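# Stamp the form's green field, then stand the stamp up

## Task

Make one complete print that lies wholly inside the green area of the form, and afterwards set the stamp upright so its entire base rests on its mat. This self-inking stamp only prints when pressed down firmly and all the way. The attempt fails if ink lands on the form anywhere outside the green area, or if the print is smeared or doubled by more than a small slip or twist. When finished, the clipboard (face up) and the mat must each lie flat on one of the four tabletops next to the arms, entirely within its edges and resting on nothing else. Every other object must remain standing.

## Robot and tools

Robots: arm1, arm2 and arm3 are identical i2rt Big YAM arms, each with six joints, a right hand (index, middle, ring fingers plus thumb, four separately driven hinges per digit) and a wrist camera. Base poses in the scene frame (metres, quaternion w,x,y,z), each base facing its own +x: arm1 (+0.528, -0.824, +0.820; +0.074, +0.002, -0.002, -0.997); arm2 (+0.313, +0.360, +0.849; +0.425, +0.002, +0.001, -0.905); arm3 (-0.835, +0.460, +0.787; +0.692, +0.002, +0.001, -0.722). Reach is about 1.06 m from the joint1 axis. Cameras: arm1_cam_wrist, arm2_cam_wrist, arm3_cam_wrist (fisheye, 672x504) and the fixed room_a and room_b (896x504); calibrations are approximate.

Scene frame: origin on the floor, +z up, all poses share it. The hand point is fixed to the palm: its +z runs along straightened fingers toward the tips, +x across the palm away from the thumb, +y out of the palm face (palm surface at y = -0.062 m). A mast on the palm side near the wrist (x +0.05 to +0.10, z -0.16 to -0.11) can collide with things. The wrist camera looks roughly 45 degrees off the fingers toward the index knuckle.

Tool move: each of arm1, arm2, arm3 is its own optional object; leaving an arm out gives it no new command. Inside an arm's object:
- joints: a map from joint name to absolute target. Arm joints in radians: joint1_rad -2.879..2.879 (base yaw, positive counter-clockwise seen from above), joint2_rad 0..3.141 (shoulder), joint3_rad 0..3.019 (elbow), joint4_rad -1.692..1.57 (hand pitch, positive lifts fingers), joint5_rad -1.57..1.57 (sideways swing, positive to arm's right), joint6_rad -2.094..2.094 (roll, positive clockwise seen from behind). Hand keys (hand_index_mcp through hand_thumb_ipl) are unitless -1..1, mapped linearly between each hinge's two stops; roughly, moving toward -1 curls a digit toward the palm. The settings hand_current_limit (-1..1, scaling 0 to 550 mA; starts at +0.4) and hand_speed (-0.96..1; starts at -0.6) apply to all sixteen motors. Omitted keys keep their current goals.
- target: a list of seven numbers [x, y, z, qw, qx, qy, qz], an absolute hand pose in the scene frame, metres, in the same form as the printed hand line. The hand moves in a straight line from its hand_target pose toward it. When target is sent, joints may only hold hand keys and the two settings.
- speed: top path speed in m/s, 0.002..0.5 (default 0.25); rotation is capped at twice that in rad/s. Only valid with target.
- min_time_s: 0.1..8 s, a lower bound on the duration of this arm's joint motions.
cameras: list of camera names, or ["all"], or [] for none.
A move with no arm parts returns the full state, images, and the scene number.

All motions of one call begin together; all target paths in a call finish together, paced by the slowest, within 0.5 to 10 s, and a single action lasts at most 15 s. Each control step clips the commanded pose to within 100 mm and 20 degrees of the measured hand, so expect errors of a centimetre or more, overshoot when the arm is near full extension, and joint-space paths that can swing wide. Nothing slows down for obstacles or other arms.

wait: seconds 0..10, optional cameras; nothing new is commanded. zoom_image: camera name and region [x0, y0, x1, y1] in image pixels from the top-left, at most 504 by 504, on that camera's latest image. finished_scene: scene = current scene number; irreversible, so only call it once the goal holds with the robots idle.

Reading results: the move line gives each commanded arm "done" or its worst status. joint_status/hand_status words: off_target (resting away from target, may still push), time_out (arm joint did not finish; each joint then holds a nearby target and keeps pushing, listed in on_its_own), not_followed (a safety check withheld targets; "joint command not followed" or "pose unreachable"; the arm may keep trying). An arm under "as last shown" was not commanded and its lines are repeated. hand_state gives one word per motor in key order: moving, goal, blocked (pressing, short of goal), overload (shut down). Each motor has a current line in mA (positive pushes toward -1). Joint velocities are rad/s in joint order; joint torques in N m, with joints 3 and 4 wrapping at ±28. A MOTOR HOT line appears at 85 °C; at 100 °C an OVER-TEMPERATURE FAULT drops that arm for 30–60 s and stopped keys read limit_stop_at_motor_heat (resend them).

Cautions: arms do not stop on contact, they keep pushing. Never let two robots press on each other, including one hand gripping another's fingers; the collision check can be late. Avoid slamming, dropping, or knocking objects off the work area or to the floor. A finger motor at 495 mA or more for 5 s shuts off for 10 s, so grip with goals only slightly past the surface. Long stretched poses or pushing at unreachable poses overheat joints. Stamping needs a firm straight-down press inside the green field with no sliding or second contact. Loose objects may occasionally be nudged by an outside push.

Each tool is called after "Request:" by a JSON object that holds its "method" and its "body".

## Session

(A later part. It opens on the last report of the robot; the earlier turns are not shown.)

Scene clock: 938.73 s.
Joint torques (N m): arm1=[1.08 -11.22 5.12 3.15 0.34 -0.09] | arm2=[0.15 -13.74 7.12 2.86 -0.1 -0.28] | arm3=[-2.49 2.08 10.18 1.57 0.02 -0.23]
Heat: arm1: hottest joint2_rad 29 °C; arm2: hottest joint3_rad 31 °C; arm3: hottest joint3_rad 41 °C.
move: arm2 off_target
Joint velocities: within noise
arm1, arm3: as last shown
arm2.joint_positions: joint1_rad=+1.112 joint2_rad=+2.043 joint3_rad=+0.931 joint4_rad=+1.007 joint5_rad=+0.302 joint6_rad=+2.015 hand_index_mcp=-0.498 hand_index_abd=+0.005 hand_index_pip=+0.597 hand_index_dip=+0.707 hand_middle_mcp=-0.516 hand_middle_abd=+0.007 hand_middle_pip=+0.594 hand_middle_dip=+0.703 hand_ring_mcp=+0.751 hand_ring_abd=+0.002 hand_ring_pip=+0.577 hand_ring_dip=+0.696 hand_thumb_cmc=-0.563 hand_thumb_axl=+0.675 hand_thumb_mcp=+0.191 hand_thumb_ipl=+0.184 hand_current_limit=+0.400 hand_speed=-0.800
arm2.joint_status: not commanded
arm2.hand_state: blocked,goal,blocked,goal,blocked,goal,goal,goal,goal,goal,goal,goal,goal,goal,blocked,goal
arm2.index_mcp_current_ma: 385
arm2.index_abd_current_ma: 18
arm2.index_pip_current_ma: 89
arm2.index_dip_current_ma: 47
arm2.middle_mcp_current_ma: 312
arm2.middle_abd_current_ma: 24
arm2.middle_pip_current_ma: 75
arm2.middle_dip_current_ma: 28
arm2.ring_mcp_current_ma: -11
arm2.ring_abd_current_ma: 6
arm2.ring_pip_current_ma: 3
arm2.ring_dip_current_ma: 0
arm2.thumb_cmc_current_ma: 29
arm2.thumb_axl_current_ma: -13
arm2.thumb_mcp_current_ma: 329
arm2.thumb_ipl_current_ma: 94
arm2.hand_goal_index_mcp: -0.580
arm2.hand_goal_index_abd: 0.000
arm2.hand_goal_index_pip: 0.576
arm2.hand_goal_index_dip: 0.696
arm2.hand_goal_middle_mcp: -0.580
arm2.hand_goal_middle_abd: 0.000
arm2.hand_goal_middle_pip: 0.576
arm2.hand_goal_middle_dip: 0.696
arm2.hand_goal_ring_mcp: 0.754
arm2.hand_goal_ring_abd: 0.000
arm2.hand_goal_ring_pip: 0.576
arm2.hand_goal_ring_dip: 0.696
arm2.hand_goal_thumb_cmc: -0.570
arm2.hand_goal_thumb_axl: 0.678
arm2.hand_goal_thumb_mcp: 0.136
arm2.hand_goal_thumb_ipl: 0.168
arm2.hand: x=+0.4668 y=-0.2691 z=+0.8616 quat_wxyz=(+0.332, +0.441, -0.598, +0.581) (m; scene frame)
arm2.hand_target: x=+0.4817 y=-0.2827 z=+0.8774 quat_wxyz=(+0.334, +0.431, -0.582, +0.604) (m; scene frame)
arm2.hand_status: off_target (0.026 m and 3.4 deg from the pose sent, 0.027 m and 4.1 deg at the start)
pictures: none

Request:
{"method": "move", "body": {"arm2": {"target": [0.482, -0.284, 0.883, 0.3346, 0.4304, -0.5816, 0.6036], "speed": 0.04}}}

Request:
{"method": "move", "body": {"arm2": {"joints": {"hand_index_mcp": -0.46, "hand_middle_mcp": -0.46, "hand_thumb_mcp": 0.24}}}}

Request:
{"method": "move", "body": {"arm2": {"joints": {"hand_index_mcp": -0.20, "hand_middle_mcp": -0.20, "hand_thumb_mcp": 0.43}}, "cameras": ["arm2_cam_wrist", "room_b"]}}

Request:
{"method": "zoom_image", "body": {"camera": "room_b", "region": [480, 180, 530, 225]}}

Scene clock: 951.53 s.
Joint torques (N m): arm1=[0.56 -11.58 5.15 3.12 0.34 -0.1] | arm2=[0.15 -14.86 7.01 2.36 -0.11 -0.28] | arm3=[-2.49 2.2 10.1 1.57 0.02 -0.22]
Heat: arm1: hottest joint2_rad 29 °C; arm2: hottest joint3_rad 32 °C; arm3: hottest joint3_rad 41 °C.
move: arm2 off_target
Joint velocities: within noise
arm1, arm3: as last shown
arm2.joint_positions: joint1_rad=+1.112 joint2_rad=+2.043 joint3_rad=+0.931 joint4_rad=+1.007 joint5_rad=+0.303 joint6_rad=+2.015 hand_index_mcp=-0.498 hand_index_abd=+0.005 hand_index_pip=+0.597 hand_index_dip=+0.707 hand_middle_mcp=-0.516 hand_middle_abd=+0.007 hand_middle_pip=+0.594 hand_middle_dip=+0.703 hand_ring_mcp=+0.751 hand_ring_abd=+0.002 hand_ring_pip=+0.577 hand_ring_dip=+0.696 hand_thumb_cmc=-0.563 hand_thumb_axl=+0.675 hand_thumb_mcp=+0.191 hand_thumb_ipl=+0.184 hand_current_limit=+0.400 hand_speed=-0.800
arm2.joint_status: not commanded
arm2.hand_state: blocked,goal,blocked,goal,blocked,goal,goal,goal,goal,goal,goal,goal,goal,goal,blocked,goal
arm2.index_mcp_current_ma: 385
arm2.index_abd_current_ma: 18
arm2.index_pip_current_ma: 89
arm2.index_dip_current_ma: 47
arm2.middle_mcp_current_ma: 312
arm2.middle_abd_current_ma: 24
arm2.middle_pip_current_ma: 75
arm2.middle_dip_current_ma: 28
arm2.ring_mcp_current_ma: -11
arm2.ring_abd_current_ma: 6
arm2.ring_pip_current_ma: 3
arm2.ring_dip_current_ma: 0
arm2.thumb_cmc_current_ma: 28
arm2.thumb_axl_current_ma: -13
arm2.thumb_mcp_current_ma: 329
arm2.thumb_ipl_current_ma: 94
arm2.hand_goal_index_mcp: -0.580
arm2.hand_goal_index_abd: 0.000
arm2.hand_goal_index_pip: 0.576
arm2.hand_goal_index_dip: 0.696
arm2.hand_goal_middle_mcp: -0.580
arm2.hand_goal_middle_abd: 0.000
arm2.hand_goal_middle_pip: 0.576
arm2.hand_goal_middle_dip: 0.696
arm2.hand_goal_ring_mcp: 0.754
arm2.hand_goal_ring_abd: 0.000
arm2.hand_goal_ring_pip: 0.576
arm2.hand_goal_ring_dip: 0.696
arm2.hand_goal_thumb_cmc: -0.570
arm2.hand_goal_thumb_axl: 0.678
arm2.hand_goal_thumb_mcp: 0.136
arm2.hand_goal_thumb_ipl: 0.168
arm2.hand: x=+0.4667 y=-0.2690 z=+0.8616 quat_wxyz=(+0.333, +0.441, -0.598, +0.581) (m; scene frame)
arm2.hand_target: x=+0.4816 y=-0.2827 z=+0.8834 quat_wxyz=(+0.335, +0.430, -0.582, +0.604) (m; scene frame)
arm2.hand_status: off_target (0.030 m and 3.4 deg from the pose sent, 0.030 m and 3.4 deg at the start)
pictures: none

Scene clock: 952.17 s.
Joint torques (N m): arm1=[0.32 -10.87 5.08 3.18 0.36 -0.09] | arm2=[0.15 -14.92 6.79 2.36 -0.09 -0.28] | arm3=[-2.49 2.14 10.17 1.59 0.02 -0.23]
Heat: arm1: hottest joint2_rad 29 °C; arm2: hottest joint3_rad 32 °C; arm3: hottest joint3_rad 41 °C.
move: arm2 done
Joint velocities: within noise
arm1: as last shown
arm2.joint_positions: joint1_rad=+1.112 joint2_rad=+2.043 joint3_rad=+0.934 joint4_rad=+1.007 joint5_rad=+0.302 joint6_rad=+2.015 hand_index_mcp=-0.461 hand_index_abd=+0.005 hand_index_pip=+0.579 hand_index_dip=+0.699 hand_middle_mcp=-0.462 hand_middle_abd=+0.007 hand_middle_pip=+0.579 hand_middle_dip=+0.699 hand_ring_mcp=+0.751 hand_ring_abd=+0.002 hand_ring_pip=+0.577 hand_ring_dip=+0.696 hand_thumb_cmc=-0.562 hand_thumb_axl=+0.675 hand_thumb_mcp=+0.239 hand_thumb_ipl=+0.170 hand_current_limit=+0.400 hand_speed=-0.800
arm2.joint_status: all done
arm2.hand_state: goal,goal,goal,goal,goal,goal,goal,goal,goal,goal,goal,goal,goal,goal,goal,goal
arm2.index_mcp_current_ma: -5
arm2.index_abd_current_ma: 18
arm2.index_pip_current_ma: 11
arm2.index_dip_current_ma: 12
arm2.middle_mcp_current_ma: -7
arm2.middle_abd_current_ma: 24
arm2.middle_pip_current_ma: 12
arm2.middle_dip_current_ma: 10
arm2.ring_mcp_current_ma: -11
arm2.ring_abd_current_ma: 6
arm2.ring_pip_current_ma: 3
arm2.ring_dip_current_ma: 0
arm2.thumb_cmc_current_ma: 32
arm2.thumb_axl_current_ma: -12
arm2.thumb_mcp_current_ma: -4
arm2.thumb_ipl_current_ma: 8
arm2.hand_goal_index_mcp: -0.460
arm2.hand_goal_index_abd: 0.000
arm2.hand_goal_index_pip: 0.576
arm2.hand_goal_index_dip: 0.696
arm2.hand_goal_middle_mcp: -0.460
arm2.hand_goal_middle_abd: 0.000
arm2.hand_goal_middle_pip: 0.576
arm2.hand_goal_middle_dip: 0.696
arm2.hand_goal_ring_mcp: 0.754
arm2.hand_goal_ring_abd: 0.000
arm2.hand_goal_ring_pip: 0.576
arm2.hand_goal_ring_dip: 0.696
arm2.hand_goal_thumb_cmc: -0.570
arm2.hand_goal_thumb_axl: 0.678
arm2.hand_goal_thumb_mcp: 0.240
arm2.hand_goal_thumb_ipl: 0.168
arm2.hand: x=+0.4673 y=-0.2702 z=+0.8628 quat_wxyz=(+0.333, +0.440, -0.597, +0.583) (m; scene frame)
arm2.hand_target: x=+0.4816 y=-0.2827 z=+0.8834 quat_wxyz=(+0.335, +0.430, -0.582, +0.604) (m; scene frame)
arm2.hand_status: not commanded
arm3.joint_positions: joint1_rad=+0.213 joint2_rad=+0.596 joint3_rad=+1.362 joint4_rad=-1.284 joint5_rad=+0.102 joint6_rad=+1.110 hand_index_mcp=+0.756 hand_index_abd=+0.001 hand_index_pip=+0.577 hand_index_dip=+0.696 hand_middle_mcp=+0.756 hand_middle_abd=+0.001 hand_middle_pip=+0.577 hand_middle_dip=+0.696 hand_ring_mcp=+0.756 hand_ring_abd=+0.001 hand_ring_pip=+0.577 hand_ring_dip=+0.696 hand_thumb_cmc=+0.716 hand_thumb_axl=+0.677 hand_thumb_mcp=+0.225 hand_thumb_ipl=+0.168 hand_current_limit=+0.400 hand_speed=-0.600
arm3.joint_status: not commanded
arm3.hand_state: goal,goal,goal,goal,goal,goal,goal,goal,goal,goal,goal,goal,goal,goal,goal,goal
arm3.index_mcp_current_ma: 1
arm3.index_abd_current_ma: 0
arm3.index_pip_current_ma: 0
arm3.index_dip_current_ma: 0
arm3.middle_mcp_current_ma: 1
arm3.middle_abd_current_ma: 0
arm3.middle_pip_current_ma: 0
arm3.middle_dip_current_ma: 0
arm3.ring_mcp_current_ma: 2
arm3.ring_abd_current_ma: 0
arm3.ring_pip_current_ma: 0
arm3.ring_dip_current_ma: 0
arm3.thumb_cmc_current_ma: 1
arm3.thumb_axl_current_ma: 0
arm3.thumb_mcp_current_ma: -1
arm3.thumb_ipl_current_ma: 0
arm3.hand_goal_index_mcp: 0.754
arm3.hand_goal_index_abd: 0.000
arm3.hand_goal_index_pip: 0.576
arm3.hand_goal_index_dip: 0.696
arm3.hand_goal_middle_mcp: 0.754
arm3.hand_goal_middle_abd: 0.000
arm3.hand_goal_middle_pip: 0.576
arm3.hand_goal_middle_dip: 0.696
arm3.hand_goal_ring_mcp: 0.754
arm3.hand_goal_ring_abd: 0.000
arm3.hand_goal_ring_pip: 0.576
arm3.hand_goal_ring_dip: 0.696
arm3.hand_goal_thumb_cmc: 0.714
arm3.hand_goal_thumb_axl: 0.678
arm3.hand_goal_thumb_mcp: 0.226
arm3.hand_goal_thumb_ipl: 0.168
arm3.hand: x=-0.8977 y=+0.2067 z=+1.3473 quat_wxyz=(+0.427, +0.759, -0.415, +0.264) (m; scene frame)
arm3.hand_target: x=-0.9013 y=+0.2133 z=+1.3623 quat_wxyz=(+0.436, +0.754, -0.413, +0.265) (m; scene frame)
arm3.hand_status: not commanded
pictures: none

Scene clock: 953.00 s.
Joint torques (N m): arm1=[0.26 -11.16 5.08 3.03 0.36 -0.09] | arm2=[0.15 -14.97 6.83 2.39 -0.09 -0.27] | arm3=[-2.43 2.08 10.14 1.58 0.01 -0.21]
Heat: arm1: hottest joint2_rad 29 °C; arm2: hottest joint3_rad 32 °C; arm3: hottest joint3_rad 41 °C.
move: arm2 done
Joint velocities: within noise
arm1, arm3: as last shown
arm2.joint_positions: joint1_rad=+1.112 joint2_rad=+2.043 joint3_rad=+0.934 joint4_rad=+1.007 joint5_rad=+0.302 joint6_rad=+2.015 hand_index_mcp=-0.203 hand_index_abd=+0.005 hand_index_pip=+0.578 hand_index_dip=+0.699 hand_middle_mcp=-0.204 hand_middle_abd=+0.007 hand_middle_pip=+0.579 hand_middle_dip=+0.699 hand_ring_mcp=+0.751 hand_ring_abd=+0.002 hand_ring_pip=+0.577 hand_ring_dip=+0.696 hand_thumb_cmc=-0.562 hand_thumb_axl=+0.675 hand_thumb_mcp=+0.426 hand_thumb_ipl=+0.170 hand_current_limit=+0.400 hand_speed=-0.800
arm2.joint_status: all done
arm2.hand_state: goal,goal,goal,goal,goal,goal,goal,goal,goal,goal,goal,goal,goal,goal,goal,goal
arm2.index_mcp_current_ma: -13
arm2.index_abd_current_ma: 18
arm2.index_pip_current_ma: 9
arm2.index_dip_current_ma: 12
arm2.middle_mcp_current_ma: -15
arm2.middle_abd_current_ma: 24
arm2.middle_pip_current_ma: 10
arm2.middle_dip_current_ma: 10
arm2.ring_mcp_current_ma: -11
arm2.ring_abd_current_ma: 6
arm2.ring_pip_current_ma: 3
arm2.ring_dip_current_ma: 0
arm2.thumb_cmc_current_ma: 33
arm2.thumb_axl_current_ma: -12
arm2.thumb_mcp_current_ma: -20
arm2.thumb_ipl_current_ma: 8
arm2.hand_goal_index_mcp: -0.200
arm2.hand_goal_index_abd: 0.000
arm2.hand_goal_index_pip: 0.576
arm2.hand_goal_index_dip: 0.696
arm2.hand_goal_middle_mcp: -0.200
arm2.hand_goal_middle_abd: 0.000
arm2.hand_goal_middle_pip: 0.576
arm2.hand_goal_middle_dip: 0.696
arm2.hand_goal_ring_mcp: 0.754
arm2.hand_goal_ring_abd: 0.000
arm2.hand_goal_ring_pip: 0.576
arm2.hand_goal_ring_dip: 0.696
arm2.hand_goal_thumb_cmc: -0.570
arm2.hand_goal_thumb_axl: 0.678
arm2.hand_goal_thumb_mcp: 0.430
arm2.hand_goal_thumb_ipl: 0.168
arm2.hand: x=+0.4673 y=-0.2702 z=+0.8628 quat_wxyz=(+0.333, +0.440, -0.597, +0.583) (m; scene frame)
arm2.hand_target: x=+0.4816 y=-0.2827 z=+0.8834 quat_wxyz=(+0.335, +0.430, -0.582, +0.604) (m; scene frame)
arm2.hand_status: not commanded
pictures: arm2_cam_wrist, room_b
camera_calibration:
arm2_cam_wrist: T_world_to_cam=[[-0.228511, 0.0549007, -0.971992, 0.99736], [0.53983, 0.838004, -0.079579, -0.0140986], [0.810164, -0.542895, -0.22113, -0.20732], [0, 0, 0, 1]] pos_world=[0.403482, -0.155494, 0.922459]

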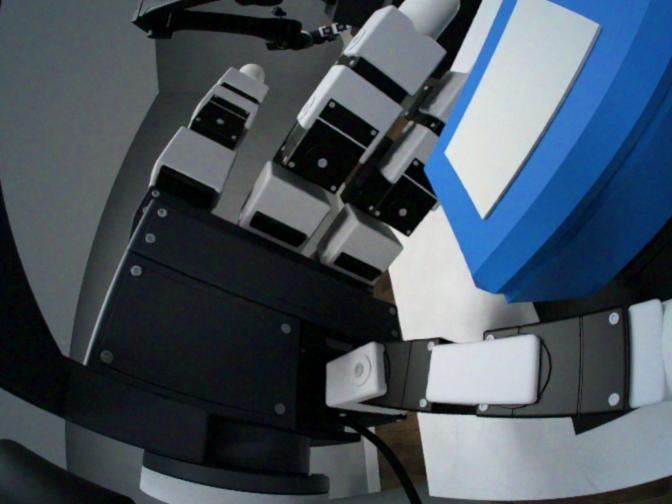

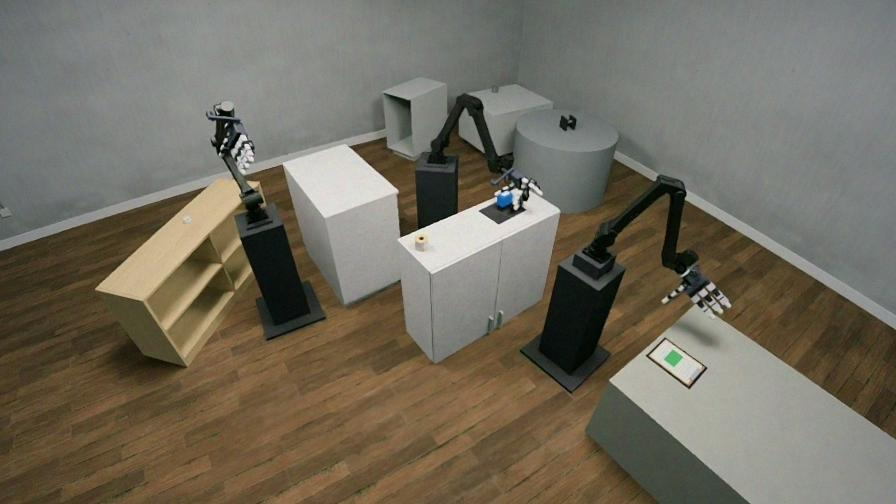

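Scaled by 10.080 from the camera's 896x504 image, which has a finer 1280x720 frame.

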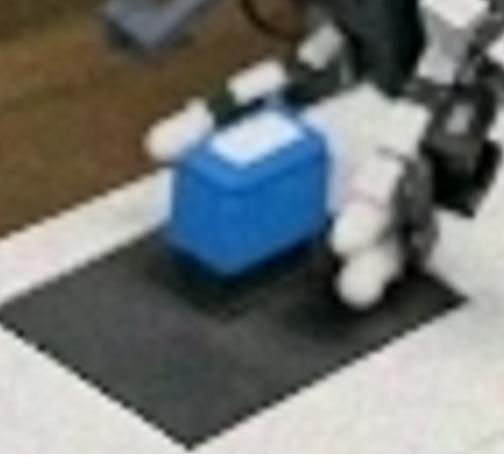

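Request:
{"method": "move", "body": {"arm2": {"target": [0.605, -0.275, 0.945, 0.3346, 0.4304, -0.5816, 0.6036], "speed": 0.08}}}

Request:
{"method": "move", "body": {"arm2": {"target": [0.60, -0.20, 1.20, 0.3346, 0.4304, -0.5816, 0.6036], "speed": 0.2}, "arm1": {"joints": {"joint2_rad": 0.6, "joint3_rad": 1.43, "joint4_rad": -1.2, "joint5_rad": -0.05, "joint6_rad": 1.9, "hand_index_mcp": -0.2, "hand_middle_mcp": -0.2, "hand_thumb_cmc": -0.571, "hand_thumb_mcp": 0.43}, "min_time_s": 4}, "cameras": ["room_b", "arm2_cam_wrist"]}}

Request:
{"method": "zoom_image", "body": {"camera": "room_b", "region": [480, 180, 530, 225]}}

Scene clock: 979.57 s.
Joint torques (N m): arm1=[0.5 -11.34 5.22 3.11 0.34 -0.06] | arm2=[0.5 -17.44 8.4 1.29 0.06 -0.18] | arm3=[-2.49 1.96 10.14 1.62 0.03 -0.21]
Heat: arm1: hottest joint2_rad 29 °C; arm2: hottest joint2_rad 32 °C; arm3: hottest joint3_rad 41 °C.
move: arm2 off_target
Joint velocities: within noise
arm1, arm3: as last shown
arm2.joint_positions: joint1_rad=+1.321 joint2_rad=+2.009 joint3_rad=+1.105 joint4_rad=+0.800 joint5_rad=+0.503 joint6_rad=+2.015 hand_index_mcp=-0.203 hand_index_abd=+0.005 hand_index_pip=+0.578 hand_index_dip=+0.699 hand_middle_mcp=-0.204 hand_middle_abd=+0.007 hand_middle_pip=+0.578 hand_middle_dip=+0.698 hand_ring_mcp=+0.751 hand_ring_abd=+0.002 hand_ring_pip=+0.577 hand_ring_dip=+0.696 hand_thumb_cmc=-0.562 hand_thumb_axl=+0.675 hand_thumb_mcp=+0.426 hand_thumb_ipl=+0.170 hand_current_limit=+0.400 hand_speed=-0.800
arm2.joint_status: not commanded
arm2.hand_state: goal,goal,goal,goal,goal,goal,goal,goal,goal,goal,goal,goal,goal,goal,goal,goal
arm2.index_mcp_current_ma: -13
arm2.index_abd_current_ma: 18
arm2.index_pip_current_ma: 9
arm2.index_dip_current_ma: 11
arm2.middle_mcp_current_ma: -15
arm2.middle_abd_current_ma: 24
arm2.middle_pip_current_ma: 9
arm2.middle_dip_current_ma: 9
arm2.ring_mcp_current_ma: -11
arm2.ring_abd_current_ma: 6
arm2.ring_pip_current_ma: 3
arm2.ring_dip_current_ma: 0
arm2.thumb_cmc_current_ma: 33
arm2.thumb_axl_current_ma: -12
arm2.thumb_mcp_current_ma: -19
arm2.thumb_ipl_current_ma: 8
arm2.hand_goal_index_mcp: -0.200
arm2.hand_goal_index_abd: 0.000
arm2.hand_goal_index_pip: 0.576
arm2.hand_goal_index_dip: 0.696
arm2.hand_goal_middle_mcp: -0.200
arm2.hand_goal_middle_abd: 0.000
arm2.hand_goal_middle_pip: 0.576
arm2.hand_goal_middle_dip: 0.696
arm2.hand_goal_ring_mcp: 0.754
arm2.hand_goal_ring_abd: 0.000
arm2.hand_goal_ring_pip: 0.576
arm2.hand_goal_ring_dip: 0.696
arm2.hand_goal_thumb_cmc: -0.570
arm2.hand_goal_thumb_axl: 0.678
arm2.hand_goal_thumb_mcp: 0.430
arm2.hand_goal_thumb_ipl: 0.168
arm2.hand: x=+0.5899 y=-0.2644 z=+0.9149 quat_wxyz=(+0.338, +0.447, -0.589, +0.582) (m; scene frame)
arm2.hand_target: x=+0.6042 y=-0.2738 z=+0.9452 quat_wxyz=(+0.335, +0.430, -0.582, +0.604) (m; scene frame)
arm2.hand_status: off_target (0.035 m and 3.2 deg from the pose sent, 0.160 m and 3.2 deg at the start)
pictures: none

Scene clock: 984.17 s.
Joint torques (N m): arm1=[0.62 1.2 9.88 2.17 -0.04 -0.16] | arm2=[0.09 -12.04 11.55 1.25 0.1 -0.13] | arm3=[-2.37 2.02 10.17 1.61 0.03 -0.23]
Heat: arm1: hottest joint2_rad 29 °C; arm2: hottest joint3_rad 32 °C; arm3: hottest joint3_rad 41 °C.
move: arm1 off_target; arm2 off_target
Joint velocities: within noise
arm1.joint_positions: joint1_rad=+2.128 joint2_rad=+0.597 joint3_rad=+1.397 joint4_rad=-1.191 joint5_rad=-0.048 joint6_rad=+1.884 hand_index_mcp=-0.196 hand_index_abd=+0.001 hand_index_pip=+0.577 hand_index_dip=+0.696 hand_middle_mcp=-0.195 hand_middle_abd=+0.001 hand_middle_pip=+0.577 hand_middle_dip=+0.696 hand_ring_mcp=+0.753 hand_ring_abd=+0.001 hand_ring_pip=+0.577 hand_ring_dip=+0.696 hand_thumb_cmc=-0.549 hand_thumb_axl=+0.677 hand_thumb_mcp=+0.425 hand_thumb_ipl=+0.168 hand_current_limit=+0.400 hand_speed=-0.600
arm1.joint_status: hand_thumb_cmc off_target (ended at -0.549, target -0.571); the others done
arm1.hand_state: goal,goal,goal,goal,goal,goal,goal,goal,goal,goal,goal,goal,blocked,goal,goal,goal
arm1.index_mcp_current_ma: 10
arm1.index_abd_current_ma: 2
arm1.index_pip_current_ma: 1
arm1.index_dip_current_ma: 0
arm1.middle_mcp_current_ma: 13
arm1.middle_abd_current_ma: 2
arm1.middle_pip_current_ma: 1
arm1.middle_dip_current_ma: 0
arm1.ring_mcp_current_ma: -3
arm1.ring_abd_current_ma: 2
arm1.ring_pip_current_ma: 1
arm1.ring_dip_current_ma: 0
arm1.thumb_cmc_current_ma: 68
arm1.thumb_axl_current_ma: -2
arm1.thumb_mcp_current_ma: -18
arm1.thumb_ipl_current_ma: -1
arm1.hand_goal_index_mcp: -0.200
arm1.hand_goal_index_abd: 0.000
arm1.hand_goal_index_pip: 0.576
arm1.hand_goal_index_dip: 0.696
arm1.hand_goal_middle_mcp: -0.200
arm1.hand_goal_middle_abd: 0.000
arm1.hand_goal_middle_pip: 0.576
arm1.hand_goal_middle_dip: 0.696
arm1.hand_goal_ring_mcp: 0.754
arm1.hand_goal_ring_abd: 0.000
arm1.hand_goal_ring_pip: 0.576
arm1.hand_goal_ring_dip: 0.696
arm1.hand_goal_thumb_cmc: -0.570
arm1.hand_goal_thumb_axl: 0.678
arm1.hand_goal_thumb_mcp: 0.430
arm1.hand_goal_thumb_ipl: 0.168
arm1.hand: x=+0.6232 y=-1.0372 z=+1.3550 quat_wxyz=(+0.133, +0.697, -0.449, +0.542) (m; scene frame)
arm1.hand_target: x=+0.6226 y=-1.0316 z=+1.3671 quat_wxyz=(+0.127, +0.691, -0.448, +0.553) (m; scene frame)
arm1.hand_status: not commanded
arm2.joint_positions: joint1_rad=+1.400 joint2_rad=+1.493 joint3_rad=+1.193 joint4_rad=+0.205 joint5_rad=+0.586 joint6_rad=+2.015 hand_index_mcp=-0.203 hand_index_abd=+0.005 hand_index_pip=+0.578 hand_index_dip=+0.699 hand_middle_mcp=-0.204 hand_middle_abd=+0.007 hand_middle_pip=+0.578 hand_middle_dip=+0.698 hand_ring_mcp=+0.751 hand_ring_abd=+0.002 hand_ring_pip=+0.577 hand_ring_dip=+0.696 hand_thumb_cmc=-0.562 hand_thumb_axl=+0.675 hand_thumb_mcp=+0.427 hand_thumb_ipl=+0.170 hand_current_limit=+0.400 hand_speed=-0.800
arm2.joint_status: not commanded
arm2.hand_state: goal,goal,goal,goal,goal,goal,goal,goal,goal,goal,goal,goal,goal,goal,goal,goal
arm2.index_mcp_current_ma: -13
arm2.index_abd_current_ma: 18
arm2.index_pip_current_ma: 9
arm2.index_dip_current_ma: 11
arm2.middle_mcp_current_ma: -15
arm2.middle_abd_current_ma: 24
arm2.middle_pip_current_ma: 9
arm2.middle_dip_current_ma: 9
arm2.ring_mcp_current_ma: -11
arm2.ring_abd_current_ma: 6
arm2.ring_pip_current_ma: 3
arm2.ring_dip_current_ma: 0
arm2.thumb_cmc_current_ma: 33
arm2.thumb_axl_current_ma: -12
arm2.thumb_mcp_current_ma: -17
arm2.thumb_ipl_current_ma: 8
arm2.hand_goal_index_mcp: -0.200
arm2.hand_goal_index_abd: 0.000
arm2.hand_goal_index_pip: 0.576
arm2.hand_goal_index_dip: 0.696
arm2.hand_goal_middle_mcp: -0.200
arm2.hand_goal_middle_abd: 0.000
arm2.hand_goal_middle_pip: 0.576
arm2.hand_goal_middle_dip: 0.696
arm2.hand_goal_ring_mcp: 0.754
arm2.hand_goal_ring_abd: 0.000
arm2.hand_goal_ring_pip: 0.576
arm2.hand_goal_ring_dip: 0.696
arm2.hand_goal_thumb_cmc: -0.570
arm2.hand_goal_thumb_axl: 0.678
arm2.hand_goal_thumb_mcp: 0.430
arm2.hand_goal_thumb_ipl: 0.168
arm2.hand: x=+0.5876 y=-0.1968 z=+1.1737 quat_wxyz=(+0.341, +0.444, -0.586, +0.585) (m; scene frame)
arm2.hand_target: x=+0.5993 y=-0.1989 z=+1.1997 quat_wxyz=(+0.335, +0.431, -0.582, +0.604) (m; scene frame)
arm2.hand_status: off_target (0.029 m and 2.8 deg from the pose sent, 0.292 m and 3.2 deg at the start)
arm3: as last shown
pictures: arm2_cam_wrist, room_b
camera_calibration:
arm2_cam_wrist: T_world_to_cam=[[-0.24817, 0.0337234, -0.968129, 1.3258], [0.532668, 0.839495, -0.107301, -0.0788016], [0.809121, -0.542321, -0.226301, -0.189433], [0, 0, 0, 1]] pos_world=[0.524274, -0.0812907, 1.23222]

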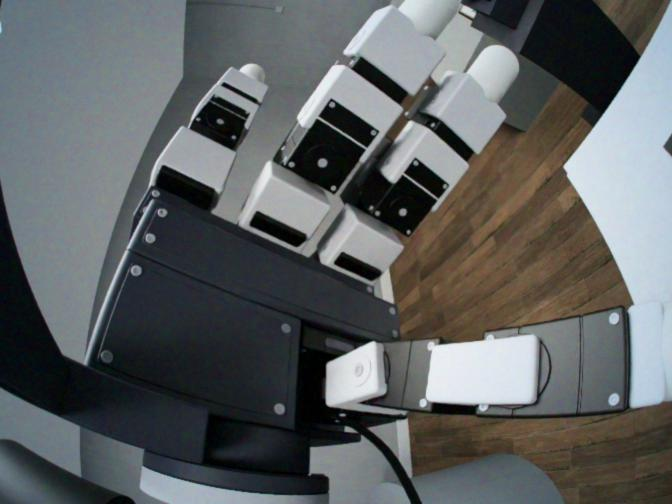

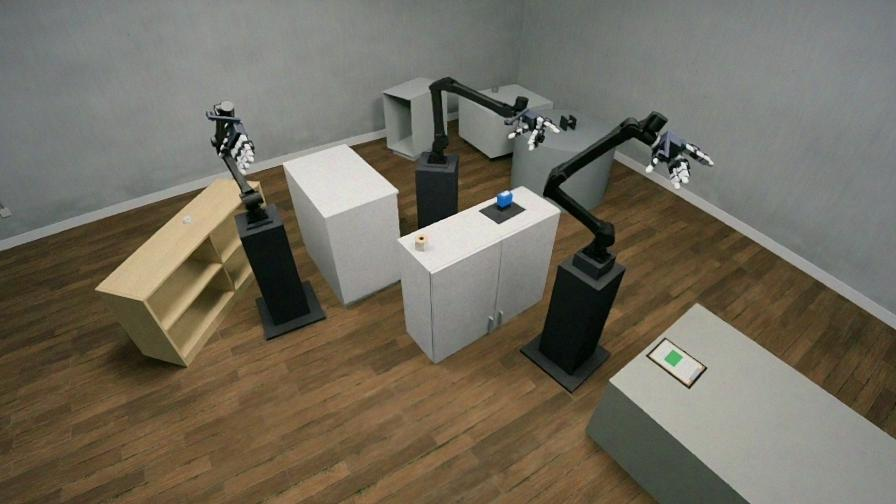

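Scaled by 10.080 from the camera's 896x504 image, which has a finer 1280x720 frame.

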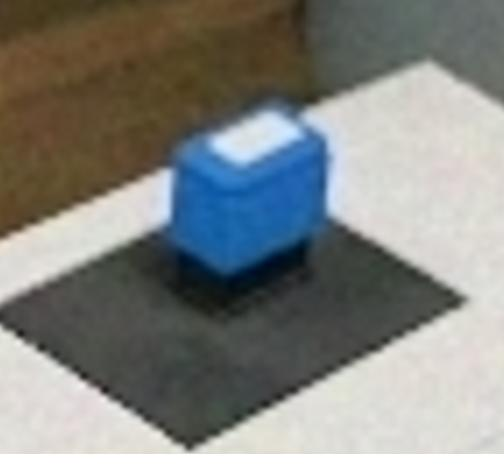

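Request:
{"method": "move", "body": {"arm2": {"joints": {"joint1_rad": -0.4, "joint2_rad": 0.6, "joint3_rad": 1.43, "joint4_rad": -1.2, "joint5_rad": 0.0}, "min_time_s": 4}, "arm1": {"joints": {"joint1_rad": 0.8}, "min_time_s": 4}}}

Request:
{"method": "move", "body": {"arm1": {"joints": {"joint1_rad": -1.4}, "min_time_s": 5}, "cameras": ["arm1_cam_wrist", "room_b"]}}

Scene clock: 995.67 s.
Joint torques (N m): arm1=[-0.97 2.02 9.88 2.17 -0.03 -0.11] | arm2=[-1.73 2.61 9.37 1.39 -0.16 -0.12] | arm3=[-2.49 2.14 10.11 1.54 0.03 -0.22]
Heat: arm1: hottest joint2_rad 28 °C; arm2: hottest joint3_rad 34 °C; arm3: hottest joint3_rad 41 °C.
move: arm1 done; arm2 done
Joint velocities: within noise
arm1.joint_positions: joint1_rad=+0.813 joint2_rad=+0.597 joint3_rad=+1.397 joint4_rad=-1.191 joint5_rad=-0.049 joint6_rad=+1.884 hand_index_mcp=-0.196 hand_index_abd=+0.001 hand_index_pip=+0.577 hand_index_dip=+0.696 hand_middle_mcp=-0.195 hand_middle_abd=+0.001 hand_middle_pip=+0.577 hand_middle_dip=+0.696 hand_ring_mcp=+0.752 hand_ring_abd=+0.001 hand_ring_pip=+0.577 hand_ring_dip=+0.696 hand_thumb_cmc=-0.549 hand_thumb_axl=+0.677 hand_thumb_mcp=+0.425 hand_thumb_ipl=+0.168 hand_current_limit=+0.400 hand_speed=-0.600
arm1.joint_status: all done
arm1.hand_state: goal,goal,goal,goal,goal,goal,goal,goal,goal,goal,goal,goal,blocked,goal,goal,goal
arm1.index_mcp_current_ma: 10
arm1.index_abd_current_ma: 2
arm1.index_pip_current_ma: 1
arm1.index_dip_current_ma: 0
arm1.middle_mcp_current_ma: 13
arm1.middle_abd_current_ma: 2
arm1.middle_pip_current_ma: 1
arm1.middle_dip_current_ma: 0
arm1.ring_mcp_current_ma: -4
arm1.ring_abd_current_ma: 2
arm1.ring_pip_current_ma: 1
arm1.ring_dip_current_ma: 0
arm1.thumb_cmc_current_ma: 68
arm1.thumb_axl_current_ma: -2
arm1.thumb_mcp_current_ma: -18
arm1.thumb_ipl_current_ma: -1
arm1.hand_goal_index_mcp: -0.200
arm1.hand_goal_index_abd: 0.000
arm1.hand_goal_index_pip: 0.576
arm1.hand_goal_index_dip: 0.696
arm1.hand_goal_middle_mcp: -0.200
arm1.hand_goal_middle_abd: 0.000
arm1.hand_goal_middle_pip: 0.576
arm1.hand_goal_middle_dip: 0.696
arm1.hand_goal_ring_mcp: 0.754
arm1.hand_goal_ring_abd: 0.000
arm1.hand_goal_ring_pip: 0.576
arm1.hand_goal_ring_dip: 0.696
arm1.hand_goal_thumb_cmc: -0.570
arm1.hand_goal_thumb_axl: 0.678
arm1.hand_goal_thumb_mcp: 0.430
arm1.hand_goal_thumb_ipl: 0.168
arm1.hand: x=+0.3423 y=-0.9704 z=+1.3536 quat_wxyz=(+0.433, +0.276, -0.783, +0.349) (m; scene frame)
arm1.hand_target: x=+0.3441 y=-0.9643 z=+1.3658 quat_wxyz=(+0.440, +0.264, -0.781, +0.355) (m; scene frame)
arm1.hand_status: not commanded
arm2.joint_positions: joint1_rad=-0.387 joint2_rad=+0.596 joint3_rad=+1.389 joint4_rad=-1.190 joint5_rad=+0.003 joint6_rad=+2.017 hand_index_mcp=-0.201 hand_index_abd=+0.005 hand_index_pip=+0.578 hand_index_dip=+0.699 hand_middle_mcp=-0.201 hand_middle_abd=+0.007 hand_middle_pip=+0.578 hand_middle_dip=+0.698 hand_ring_mcp=+0.751 hand_ring_abd=+0.002 hand_ring_pip=+0.577 hand_ring_dip=+0.696 hand_thumb_cmc=-0.562 hand_thumb_axl=+0.675 hand_thumb_mcp=+0.427 hand_thumb_ipl=+0.169 hand_current_limit=+0.400 hand_speed=-0.800
arm2.joint_status: all done
arm2.hand_state: goal,goal,goal,goal,goal,goal,goal,goal,goal,goal,goal,goal,goal,goal,goal,goal
arm2.index_mcp_current_ma: -2
arm2.index_abd_current_ma: 18
arm2.index_pip_current_ma: 9
arm2.index_dip_current_ma: 11
arm2.middle_mcp_current_ma: -2
arm2.middle_abd_current_ma: 24
arm2.middle_pip_current_ma: 9
arm2.middle_dip_current_ma: 9
arm2.ring_mcp_current_ma: -11
arm2.ring_abd_current_ma: 7
arm2.ring_pip_current_ma: 3
arm2.ring_dip_current_ma: 0
arm2.thumb_cmc_current_ma: 33
arm2.thumb_axl_current_ma: -12
arm2.thumb_mcp_current_ma: -16
arm2.thumb_ipl_current_ma: 7
arm2.hand_goal_index_mcp: -0.200
arm2.hand_goal_index_abd: 0.000
arm2.hand_goal_index_pip: 0.576
arm2.hand_goal_index_dip: 0.696
arm2.hand_goal_middle_mcp: -0.200
arm2.hand_goal_middle_abd: 0.000
arm2.hand_goal_middle_pip: 0.576
arm2.hand_goal_middle_dip: 0.696
arm2.hand_goal_ring_mcp: 0.754
arm2.hand_goal_ring_abd: 0.000
arm2.hand_goal_ring_pip: 0.576
arm2.hand_goal_ring_dip: 0.696
arm2.hand_goal_thumb_cmc: -0.570
arm2.hand_goal_thumb_axl: 0.678
arm2.hand_goal_thumb_mcp: 0.430
arm2.hand_goal_thumb_ipl: 0.168
arm2.hand: x=+0.0856 y=+0.3135 z=+1.3713 quat_wxyz=(+0.494, +0.019, -0.833, +0.248) (m; scene frame)
arm2.hand_target: x=+0.0900 y=+0.3180 z=+1.3869 quat_wxyz=(+0.504, +0.010, -0.826, +0.253) (m; scene frame)
arm2.hand_status: not commanded
arm3: as last shown
pictures: none

Scene clock: 1001.17 s.
Joint torques (N m): arm1=[-0.67 1.61 9.91 2.21 0 -0.11] | arm2=[-1.79 2.61 9.39 1.39 -0.16 -0.12] | arm3=[-2.43 2.14 10.11 1.54 0.01 -0.22]
Heat: arm1: hottest joint3_rad 29 °C; arm2: hottest joint3_rad 34 °C; arm3: hottest joint3_rad 41 °C.
move: arm1 done
Joint velocities: within noise
arm1.joint_positions: joint1_rad=-1.388 joint2_rad=+0.597 joint3_rad=+1.397 joint4_rad=-1.191 joint5_rad=-0.049 joint6_rad=+1.884 hand_index_mcp=-0.196 hand_index_abd=+0.001 hand_index_pip=+0.577 hand_index_dip=+0.696 hand_middle_mcp=-0.195 hand_middle_abd=+0.001 hand_middle_pip=+0.577 hand_middle_dip=+0.696 hand_ring_mcp=+0.752 hand_ring_abd=+0.001 hand_ring_pip=+0.577 hand_ring_dip=+0.696 hand_thumb_cmc=-0.549 hand_thumb_axl=+0.677 hand_thumb_mcp=+0.425 hand_thumb_ipl=+0.168 hand_current_limit=+0.400 hand_speed=-0.600
arm1.joint_status: all done
arm1.hand_state: goal,goal,goal,goal,goal,goal,goal,goal,goal,goal,goal,goal,blocked,goal,goal,goal
arm1.index_mcp_current_ma: 10
arm1.index_abd_current_ma: 2
arm1.index_pip_current_ma: 1
arm1.index_dip_current_ma: 0
arm1.middle_mcp_current_ma: 13
arm1.middle_abd_current_ma: 2
arm1.middle_pip_current_ma: 1
arm1.middle_dip_current_ma: 0
arm1.ring_mcp_current_ma: -4
arm1.ring_abd_current_ma: 2
arm1.ring_pip_current_ma: 1
arm1.ring_dip_current_ma: 0
arm1.thumb_cmc_current_ma: 68
arm1.thumb_axl_current_ma: -2
arm1.thumb_mcp_current_ma: -18
arm1.thumb_ipl_current_ma: -1
arm1.hand_goal_index_mcp: -0.200
arm1.hand_goal_index_abd: 0.000
arm1.hand_goal_index_pip: 0.576
arm1.hand_goal_index_dip: 0.696
arm1.hand_goal_middle_mcp: -0.200
arm1.hand_goal_middle_abd: 0.000
arm1.hand_goal_middle_pip: 0.576
arm1.hand_goal_middle_dip: 0.696
arm1.hand_goal_ring_mcp: 0.754
arm1.hand_goal_ring_abd: 0.000
arm1.hand_goal_ring_pip: 0.576
arm1.hand_goal_ring_dip: 0.696
arm1.hand_goal_thumb_cmc: -0.570
arm1.hand_goal_thumb_axl: 0.678
arm1.hand_goal_thumb_mcp: 0.430
arm1.hand_goal_thumb_ipl: 0.168
arm1.hand: x=+0.5142 y=-0.5857 z=+1.3527 quat_wxyz=(+0.504, -0.573, -0.604, -0.230) (m; scene frame)
arm1.hand_target: x=+0.5178 y=-0.5908 z=+1.3649 quat_wxyz=(+0.513, -0.577, -0.592, -0.233) (m; scene frame)
arm1.hand_status: not commanded
arm2, arm3: as last shown
pictures: arm1_cam_wrist, room_b
camera_calibration:
arm1_cam_wrist: T_world_to_cam=[[0.43079, -0.202716, -0.879389, 0.886443], [-0.274437, -0.957722, 0.0863337, -0.588533], [-0.859711, 0.204145, -0.46821, 1.3177], [0, 0, 0, 1]] pos_world=[0.589452, -0.652956, 1.4473]

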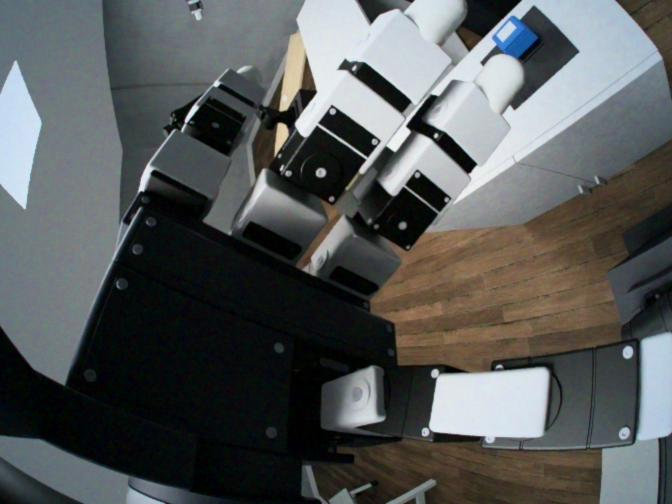

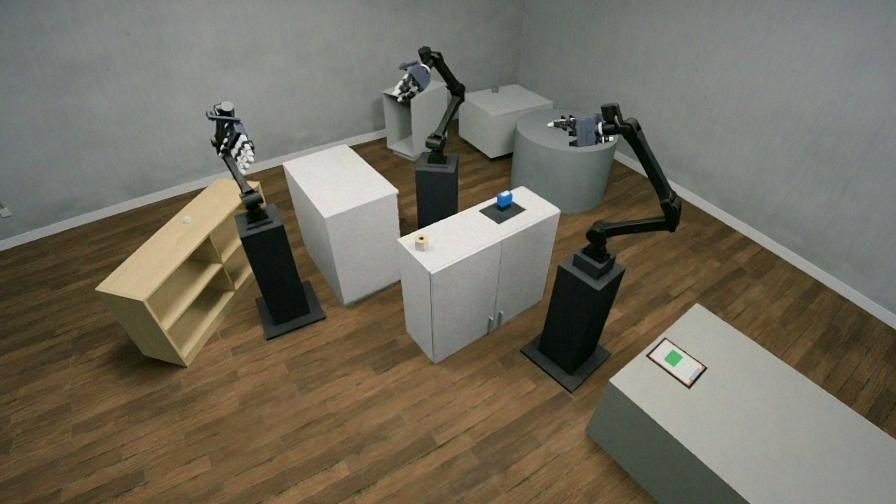

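Request:
{"method": "zoom_image", "body": {"camera": "arm1_cam_wrist", "region": [460, 0, 660, 130]}}

Scaled by 2.520 from the camera's 672x504 image, which has a finer 960x720 frame.

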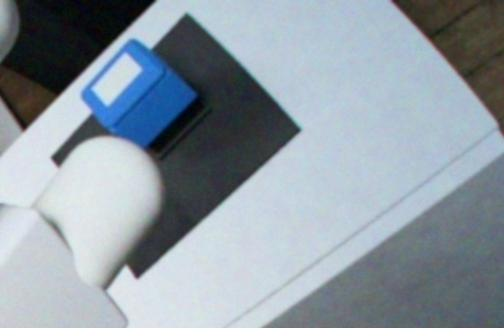

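Request:
{"method": "move", "body": {"arm1": {"target": [0.28, -0.165, 1.02, -0.5865, 0.5869, 0.4461, 0.3352], "speed": 0.2}, "cameras": ["arm1_cam_wrist", "room_b"]}}

Request:
{"method": "zoom_image", "body": {"camera": "arm1_cam_wrist", "region": [400, 0, 672, 200]}}

Scene clock: 1032.87 s.
Joint torques (N m): arm1=[0.32 -13.74 12.04 2.93 0.1 -0.19] | arm2=[-1.73 2.61 9.37 1.4 -0.16 -0.12] | arm3=[-2.55 1.9 10.14 1.58 0.02 -0.22]
Heat: arm1: hottest joint3_rad 31 °C; arm2: hottest joint3_rad 35 °C; arm3: hottest joint3_rad 41 °C.
move: arm1 off_target
Joint velocities: within noise
arm1.joint_positions: joint1_rad=-1.181 joint2_rad=+1.764 joint3_rad=+1.163 joint4_rad=+0.468 joint5_rad=+0.414 joint6_rad=+2.001 hand_index_mcp=-0.198 hand_index_abd=+0.001 hand_index_pip=+0.577 hand_index_dip=+0.696 hand_middle_mcp=-0.198 hand_middle_abd=+0.002 hand_middle_pip=+0.577 hand_middle_dip=+0.696 hand_ring_mcp=+0.752 hand_ring_abd=+0.001 hand_ring_pip=+0.577 hand_ring_dip=+0.696 hand_thumb_cmc=-0.550 hand_thumb_axl=+0.677 hand_thumb_mcp=+0.425 hand_thumb_ipl=+0.168 hand_current_limit=+0.400 hand_speed=-0.600
arm1.joint_status: not commanded
arm1.hand_state: goal,goal,goal,goal,goal,goal,goal,goal,goal,goal,goal,goal,goal,goal,goal,goal
arm1.index_mcp_current_ma: 4
arm1.index_abd_current_ma: 2
arm1.index_pip_current_ma: 1
arm1.index_dip_current_ma: 0
arm1.middle_mcp_current_ma: 6
arm1.middle_abd_current_ma: 3
arm1.middle_pip_current_ma: 1
arm1.middle_dip_current_ma: 0
arm1.ring_mcp_current_ma: -4
arm1.ring_abd_current_ma: 2
arm1.ring_pip_current_ma: 1
arm1.ring_dip_current_ma: 0
arm1.thumb_cmc_current_ma: 64
arm1.thumb_axl_current_ma: -2
arm1.thumb_mcp_current_ma: -16
arm1.thumb_ipl_current_ma: -1
arm1.hand_goal_index_mcp: -0.200
arm1.hand_goal_index_abd: 0.000
arm1.hand_goal_index_pip: 0.576
arm1.hand_goal_index_dip: 0.696
arm1.hand_goal_middle_mcp: -0.200
arm1.hand_goal_middle_abd: 0.000
arm1.hand_goal_middle_pip: 0.576
arm1.hand_goal_middle_dip: 0.696
arm1.hand_goal_ring_mcp: 0.754
arm1.hand_goal_ring_abd: 0.000
arm1.hand_goal_ring_pip: 0.576
arm1.hand_goal_ring_dip: 0.696
arm1.hand_goal_thumb_cmc: -0.570
arm1.hand_goal_thumb_axl: 0.678
arm1.hand_goal_thumb_mcp: 0.430
arm1.hand_goal_thumb_ipl: 0.168
arm1.hand: x=+0.2960 y=-0.1778 z=+1.0069 quat_wxyz=(+0.568, -0.593, -0.460, -0.339) (m; scene frame)
arm1.hand_target: x=+0.2804 y=-0.1664 z=+1.0201 quat_wxyz=(+0.587, -0.587, -0.446, -0.335) (m; scene frame)
arm1.hand_status: off_target (0.024 m and 2.8 deg from the pose sent, 0.585 m and 23.8 deg at the start)
arm2, arm3: as last shown
pictures: arm1_cam_wrist, room_b
camera_calibration:
arm1_cam_wrist: T_world_to_cam=[[0.294127, -0.0683798, -0.953317, 0.897729], [-0.524232, -0.845554, -0.101091, 0.0547485], [-0.799168, 0.529493, -0.284547, 0.740059], [0, 0, 0, 1]] pos_world=[0.356085, -0.284177, 1.07194]

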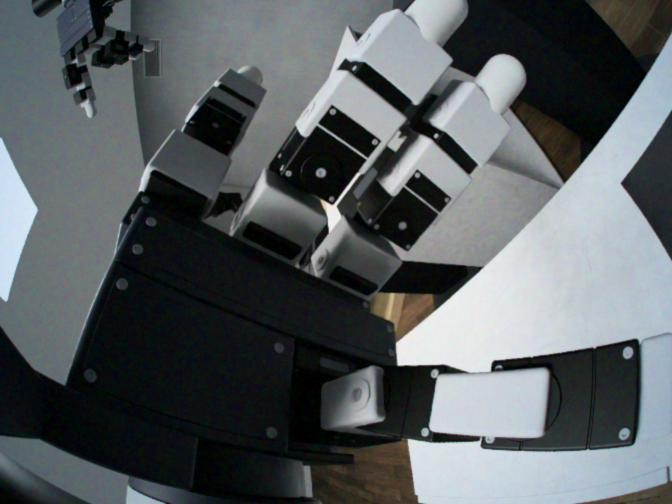

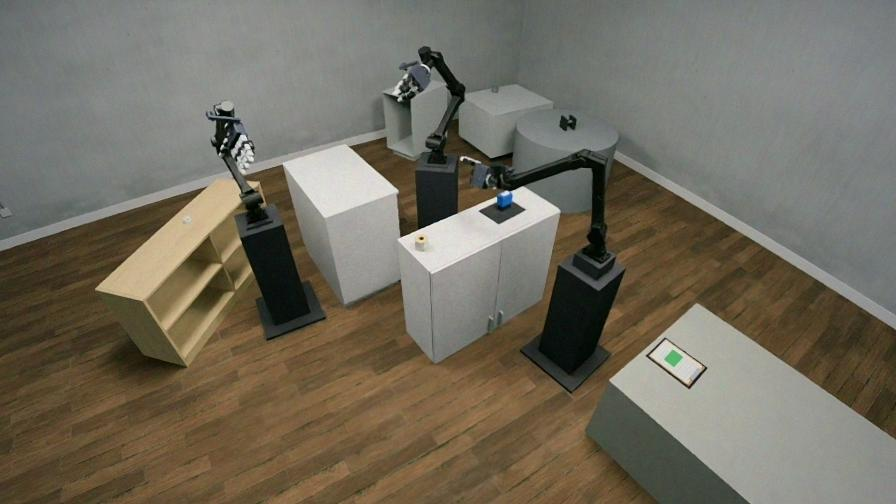

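Scaled by 1.853 from the camera's 672x504 image, which has a finer 960x720 frame.

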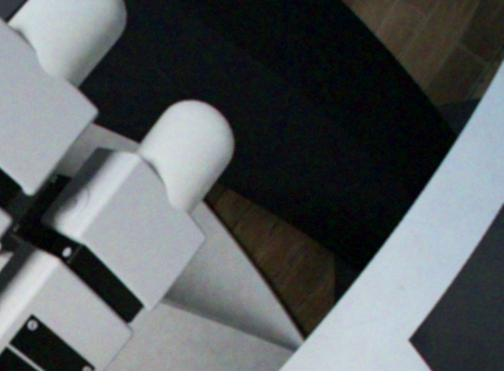

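Request:
{"method": "move", "body": {"arm1": {"target": [0.265, -0.150, 0.93, -0.5865, 0.5869, 0.4461, 0.3352], "speed": 0.12}, "cameras": ["arm1_cam_wrist"]}}

Request:
{"method": "zoom_image", "body": {"camera": "arm1_cam_wrist", "region": [472, 0, 672, 250]}}

Scene clock: 1049.97 s.
Joint torques (N m): arm1=[1.2 -14.45 10.84 3.12 0.13 -0.16] | arm2=[-1.73 2.67 9.39 1.4 -0.16 -0.13] | arm3=[-2.43 2.02 10.15 1.55 0.02 -0.24]
Heat: arm1: hottest joint3_rad 33 °C; arm2: hottest joint3_rad 36 °C; arm3: hottest joint3_rad 41 °C.
move: arm1 off_target
Joint velocities: within noise
arm1.joint_positions: joint1_rad=-1.175 joint2_rad=+1.953 joint3_rad=+1.174 joint4_rad=+0.652 joint5_rad=+0.422 joint6_rad=+2.001 hand_index_mcp=-0.198 hand_index_abd=+0.001 hand_index_pip=+0.577 hand_index_dip=+0.696 hand_middle_mcp=-0.198 hand_middle_abd=+0.002 hand_middle_pip=+0.577 hand_middle_dip=+0.696 hand_ring_mcp=+0.752 hand_ring_abd=+0.001 hand_ring_pip=+0.577 hand_ring_dip=+0.696 hand_thumb_cmc=-0.550 hand_thumb_axl=+0.677 hand_thumb_mcp=+0.426 hand_thumb_ipl=+0.168 hand_current_limit=+0.400 hand_speed=-0.600
arm1.joint_status: not commanded
arm1.hand_state: goal,goal,goal,goal,goal,goal,goal,goal,goal,goal,goal,goal,goal,goal,goal,goal
arm1.index_mcp_current_ma: 4
arm1.index_abd_current_ma: 2
arm1.index_pip_current_ma: 1
arm1.index_dip_current_ma: 0
arm1.middle_mcp_current_ma: 5
arm1.middle_abd_current_ma: 3
arm1.middle_pip_current_ma: 1
arm1.middle_dip_current_ma: 0
arm1.ring_mcp_current_ma: -4
arm1.ring_abd_current_ma: 2
arm1.ring_pip_current_ma: 1
arm1.ring_dip_current_ma: 0
arm1.thumb_cmc_current_ma: 64
arm1.thumb_axl_current_ma: -2
arm1.thumb_mcp_current_ma: -14
arm1.thumb_ipl_current_ma: -1
arm1.hand_goal_index_mcp: -0.200
arm1.hand_goal_index_abd: 0.000
arm1.hand_goal_index_pip: 0.576
arm1.hand_goal_index_dip: 0.696
arm1.hand_goal_middle_mcp: -0.200
arm1.hand_goal_middle_abd: 0.000
arm1.hand_goal_middle_pip: 0.576
arm1.hand_goal_middle_dip: 0.696
arm1.hand_goal_ring_mcp: 0.754
arm1.hand_goal_ring_abd: 0.000
arm1.hand_goal_ring_pip: 0.576
arm1.hand_goal_ring_dip: 0.696
arm1.hand_goal_thumb_cmc: -0.570
arm1.hand_goal_thumb_axl: 0.678
arm1.hand_goal_thumb_mcp: 0.430
arm1.hand_goal_thumb_ipl: 0.168
arm1.hand: x=+0.2819 y=-0.1611 z=+0.9228 quat_wxyz=(+0.569, -0.592, -0.458, -0.340) (m; scene frame)
arm1.hand_target: x=+0.2653 y=-0.1512 z=+0.9301 quat_wxyz=(+0.587, -0.587, -0.446, -0.335) (m; scene frame)
arm1.hand_status: off_target (0.022 m and 2.5 deg from the pose sent, 0.087 m and 2.8 deg at the start)
arm2, arm3: as last shown
pictures: arm1_cam_wrist
camera_calibration:
arm1_cam_wrist: T_world_to_cam=[[0.292316, -0.0638488, -0.954188, 0.824954], [-0.525648, -0.844255, -0.10454, 0.0567531], [-0.798903, 0.532125, -0.280351, 0.692447], [0, 0, 0, 1]] pos_world=[0.341883, -0.267882, 0.987223]

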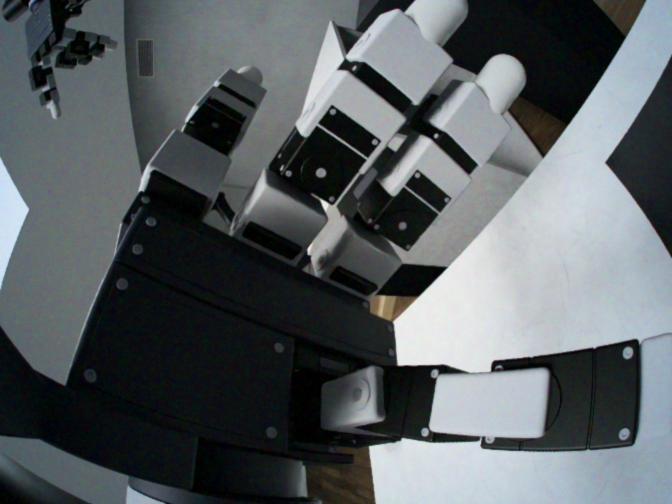

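Scaled by 2.016 from the camera's 672x504 image, which has a finer 960x720 frame.

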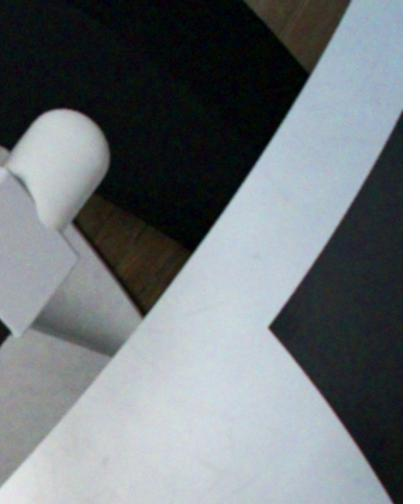

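Request:
{"method": "move", "body": {"arm1": {"target": [0.320, -0.132, 0.888, -0.5865, 0.5869, 0.4461, 0.3352], "speed": 0.1}, "cameras": ["arm1_cam_wrist"]}}

Request:
{"method": "zoom_image", "body": {"camera": "arm1_cam_wrist", "region": [472, 0, 672, 250]}}

Scene clock: 1081.00 s.
Joint torques (N m): arm1=[-0.44 -14.39 7.02 3.23 -0.07 -0.31] | arm2=[-1.73 2.61 9.39 1.39 -0.16 -0.12] | arm3=[-2.49 1.96 10.13 1.59 0.03 -0.21]
Heat: arm1: hottest joint3_rad 33 °C; arm2: hottest joint3_rad 36 °C; arm3: hottest joint3_rad 41 °C.
move: arm1 off_target
Joint velocities: within noise
arm1.joint_positions: joint1_rad=-1.254 joint2_rad=+2.012 joint3_rad=+1.174 joint4_rad=+0.762 joint5_rad=+0.330 joint6_rad=+2.001 hand_index_mcp=-0.199 hand_index_abd=+0.001 hand_index_pip=+0.577 hand_index_dip=+0.696 hand_middle_mcp=-0.199 hand_middle_abd=+0.002 hand_middle_pip=+0.577 hand_middle_dip=+0.696 hand_ring_mcp=+0.752 hand_ring_abd=+0.001 hand_ring_pip=+0.577 hand_ring_dip=+0.696 hand_thumb_cmc=-0.550 hand_thumb_axl=+0.677 hand_thumb_mcp=+0.426 hand_thumb_ipl=+0.168 hand_current_limit=+0.400 hand_speed=-0.600
arm1.joint_status: not commanded
arm1.hand_state: goal,goal,goal,goal,goal,goal,goal,goal,goal,goal,goal,goal,goal,goal,goal,goal
arm1.index_mcp_current_ma: 2
arm1.index_abd_current_ma: 2
arm1.index_pip_current_ma: 1
arm1.index_dip_current_ma: 0
arm1.middle_mcp_current_ma: 3
arm1.middle_abd_current_ma: 3
arm1.middle_pip_current_ma: 1
arm1.middle_dip_current_ma: 0
arm1.ring_mcp_current_ma: -5
arm1.ring_abd_current_ma: 2
arm1.ring_pip_current_ma: 1
arm1.ring_dip_current_ma: 0
arm1.thumb_cmc_current_ma: 64
arm1.thumb_axl_current_ma: -2
arm1.thumb_mcp_current_ma: -14
arm1.thumb_ipl_current_ma: -1
arm1.hand_goal_index_mcp: -0.200
arm1.hand_goal_index_abd: 0.000
arm1.hand_goal_index_pip: 0.576
arm1.hand_goal_index_dip: 0.696
arm1.hand_goal_middle_mcp: -0.200
arm1.hand_goal_middle_abd: 0.000
arm1.hand_goal_middle_pip: 0.576
arm1.hand_goal_middle_dip: 0.696
arm1.hand_goal_ring_mcp: 0.754
arm1.hand_goal_ring_abd: 0.000
arm1.hand_goal_ring_pip: 0.576
arm1.hand_goal_ring_dip: 0.696
arm1.hand_goal_thumb_cmc: -0.570
arm1.hand_goal_thumb_axl: 0.678
arm1.hand_goal_thumb_mcp: 0.430
arm1.hand_goal_thumb_ipl: 0.168
arm1.hand: x=+0.3160 y=-0.1331 z=+0.9043 quat_wxyz=(+0.591, -0.583, -0.445, -0.336) (m; scene frame)
arm1.hand_target: x=+0.3201 y=-0.1325 z=+0.8880 quat_wxyz=(+0.586, -0.587, -0.446, -0.335) (m; scene frame)
arm1.hand_status: off_target (0.017 m and 0.7 deg from the pose sent, 0.059 m and 2.5 deg at the start)
arm2: as last shown
arm3.joint_positions: joint1_rad=+0.213 joint2_rad=+0.596 joint3_rad=+1.362 joint4_rad=-1.284 joint5_rad=+0.102 joint6_rad=+1.110 hand_index_mcp=+0.756 hand_index_abd=+0.001 hand_index_pip=+0.577 hand_index_dip=+0.696 hand_middle_mcp=+0.756 hand_middle_abd=+0.001 hand_middle_pip=+0.577 hand_middle_dip=+0.696 hand_ring_mcp=+0.756 hand_ring_abd=+0.001 hand_ring_pip=+0.577 hand_ring_dip=+0.696 hand_thumb_cmc=+0.716 hand_thumb_axl=+0.677 hand_thumb_mcp=+0.225 hand_thumb_ipl=+0.168 hand_current_limit=+0.400 hand_speed=-0.600
arm3.joint_status: not commanded
arm3.hand_state: goal,goal,goal,goal,goal,goal,goal,goal,goal,goal,goal,goal,goal,goal,goal,goal
arm3.index_mcp_current_ma: 1
arm3.index_abd_current_ma: 0
arm3.index_pip_current_ma: 0
arm3.index_dip_current_ma: 0
arm3.middle_mcp_current_ma: 1
arm3.middle_abd_current_ma: 0
arm3.middle_pip_current_ma: 0
arm3.middle_dip_current_ma: 0
arm3.ring_mcp_current_ma: 2
arm3.ring_abd_current_ma: 0
arm3.ring_pip_current_ma: 0
arm3.ring_dip_current_ma: 0
arm3.thumb_cmc_current_ma: 1
arm3.thumb_axl_current_ma: 0
arm3.thumb_mcp_current_ma: -1
arm3.thumb_ipl_current_ma: 0
arm3.hand_goal_index_mcp: 0.754
arm3.hand_goal_index_abd: 0.000
arm3.hand_goal_index_pip: 0.576
arm3.hand_goal_index_dip: 0.696
arm3.hand_goal_middle_mcp: 0.754
arm3.hand_goal_middle_abd: 0.000
arm3.hand_goal_middle_pip: 0.576
arm3.hand_goal_middle_dip: 0.696
arm3.hand_goal_ring_mcp: 0.754
arm3.hand_goal_ring_abd: 0.000
arm3.hand_goal_ring_pip: 0.576
arm3.hand_goal_ring_dip: 0.696
arm3.hand_goal_thumb_cmc: 0.714
arm3.hand_goal_thumb_axl: 0.678
arm3.hand_goal_thumb_mcp: 0.226
arm3.hand_goal_thumb_ipl: 0.168
arm3.hand: x=-0.8977 y=+0.2067 z=+1.3473 quat_wxyz=(+0.427, +0.759, -0.415, +0.264) (m; scene frame)
arm3.hand_target: x=-0.9013 y=+0.2133 z=+1.3623 quat_wxyz=(+0.436, +0.754, -0.413, +0.265) (m; scene frame)
arm3.hand_status: not commanded
pictures: arm1_cam_wrist
camera_calibration:
arm1_cam_wrist: T_world_to_cam=[[0.260811, -0.0212898, -0.965155, 0.824639], [-0.518786, -0.846223, -0.121524, 0.109352], [-0.814149, 0.532403, -0.231749, 0.660529], [0, 0, 0, 1]] pos_world=[0.379424, -0.241575, 0.962271]

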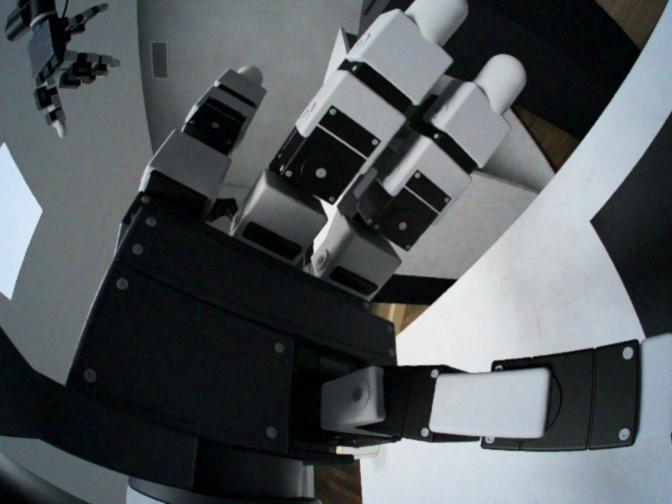

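Scaled by 2.016 from the camera's 672x504 image, which has a finer 960x720 frame.

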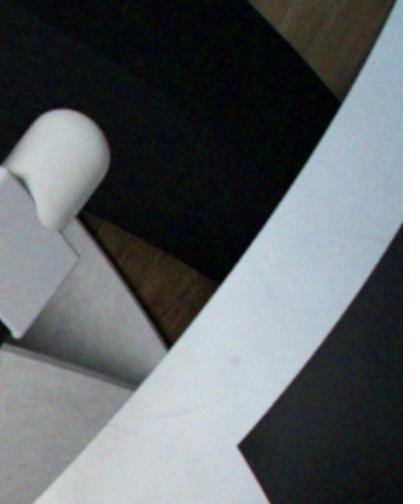

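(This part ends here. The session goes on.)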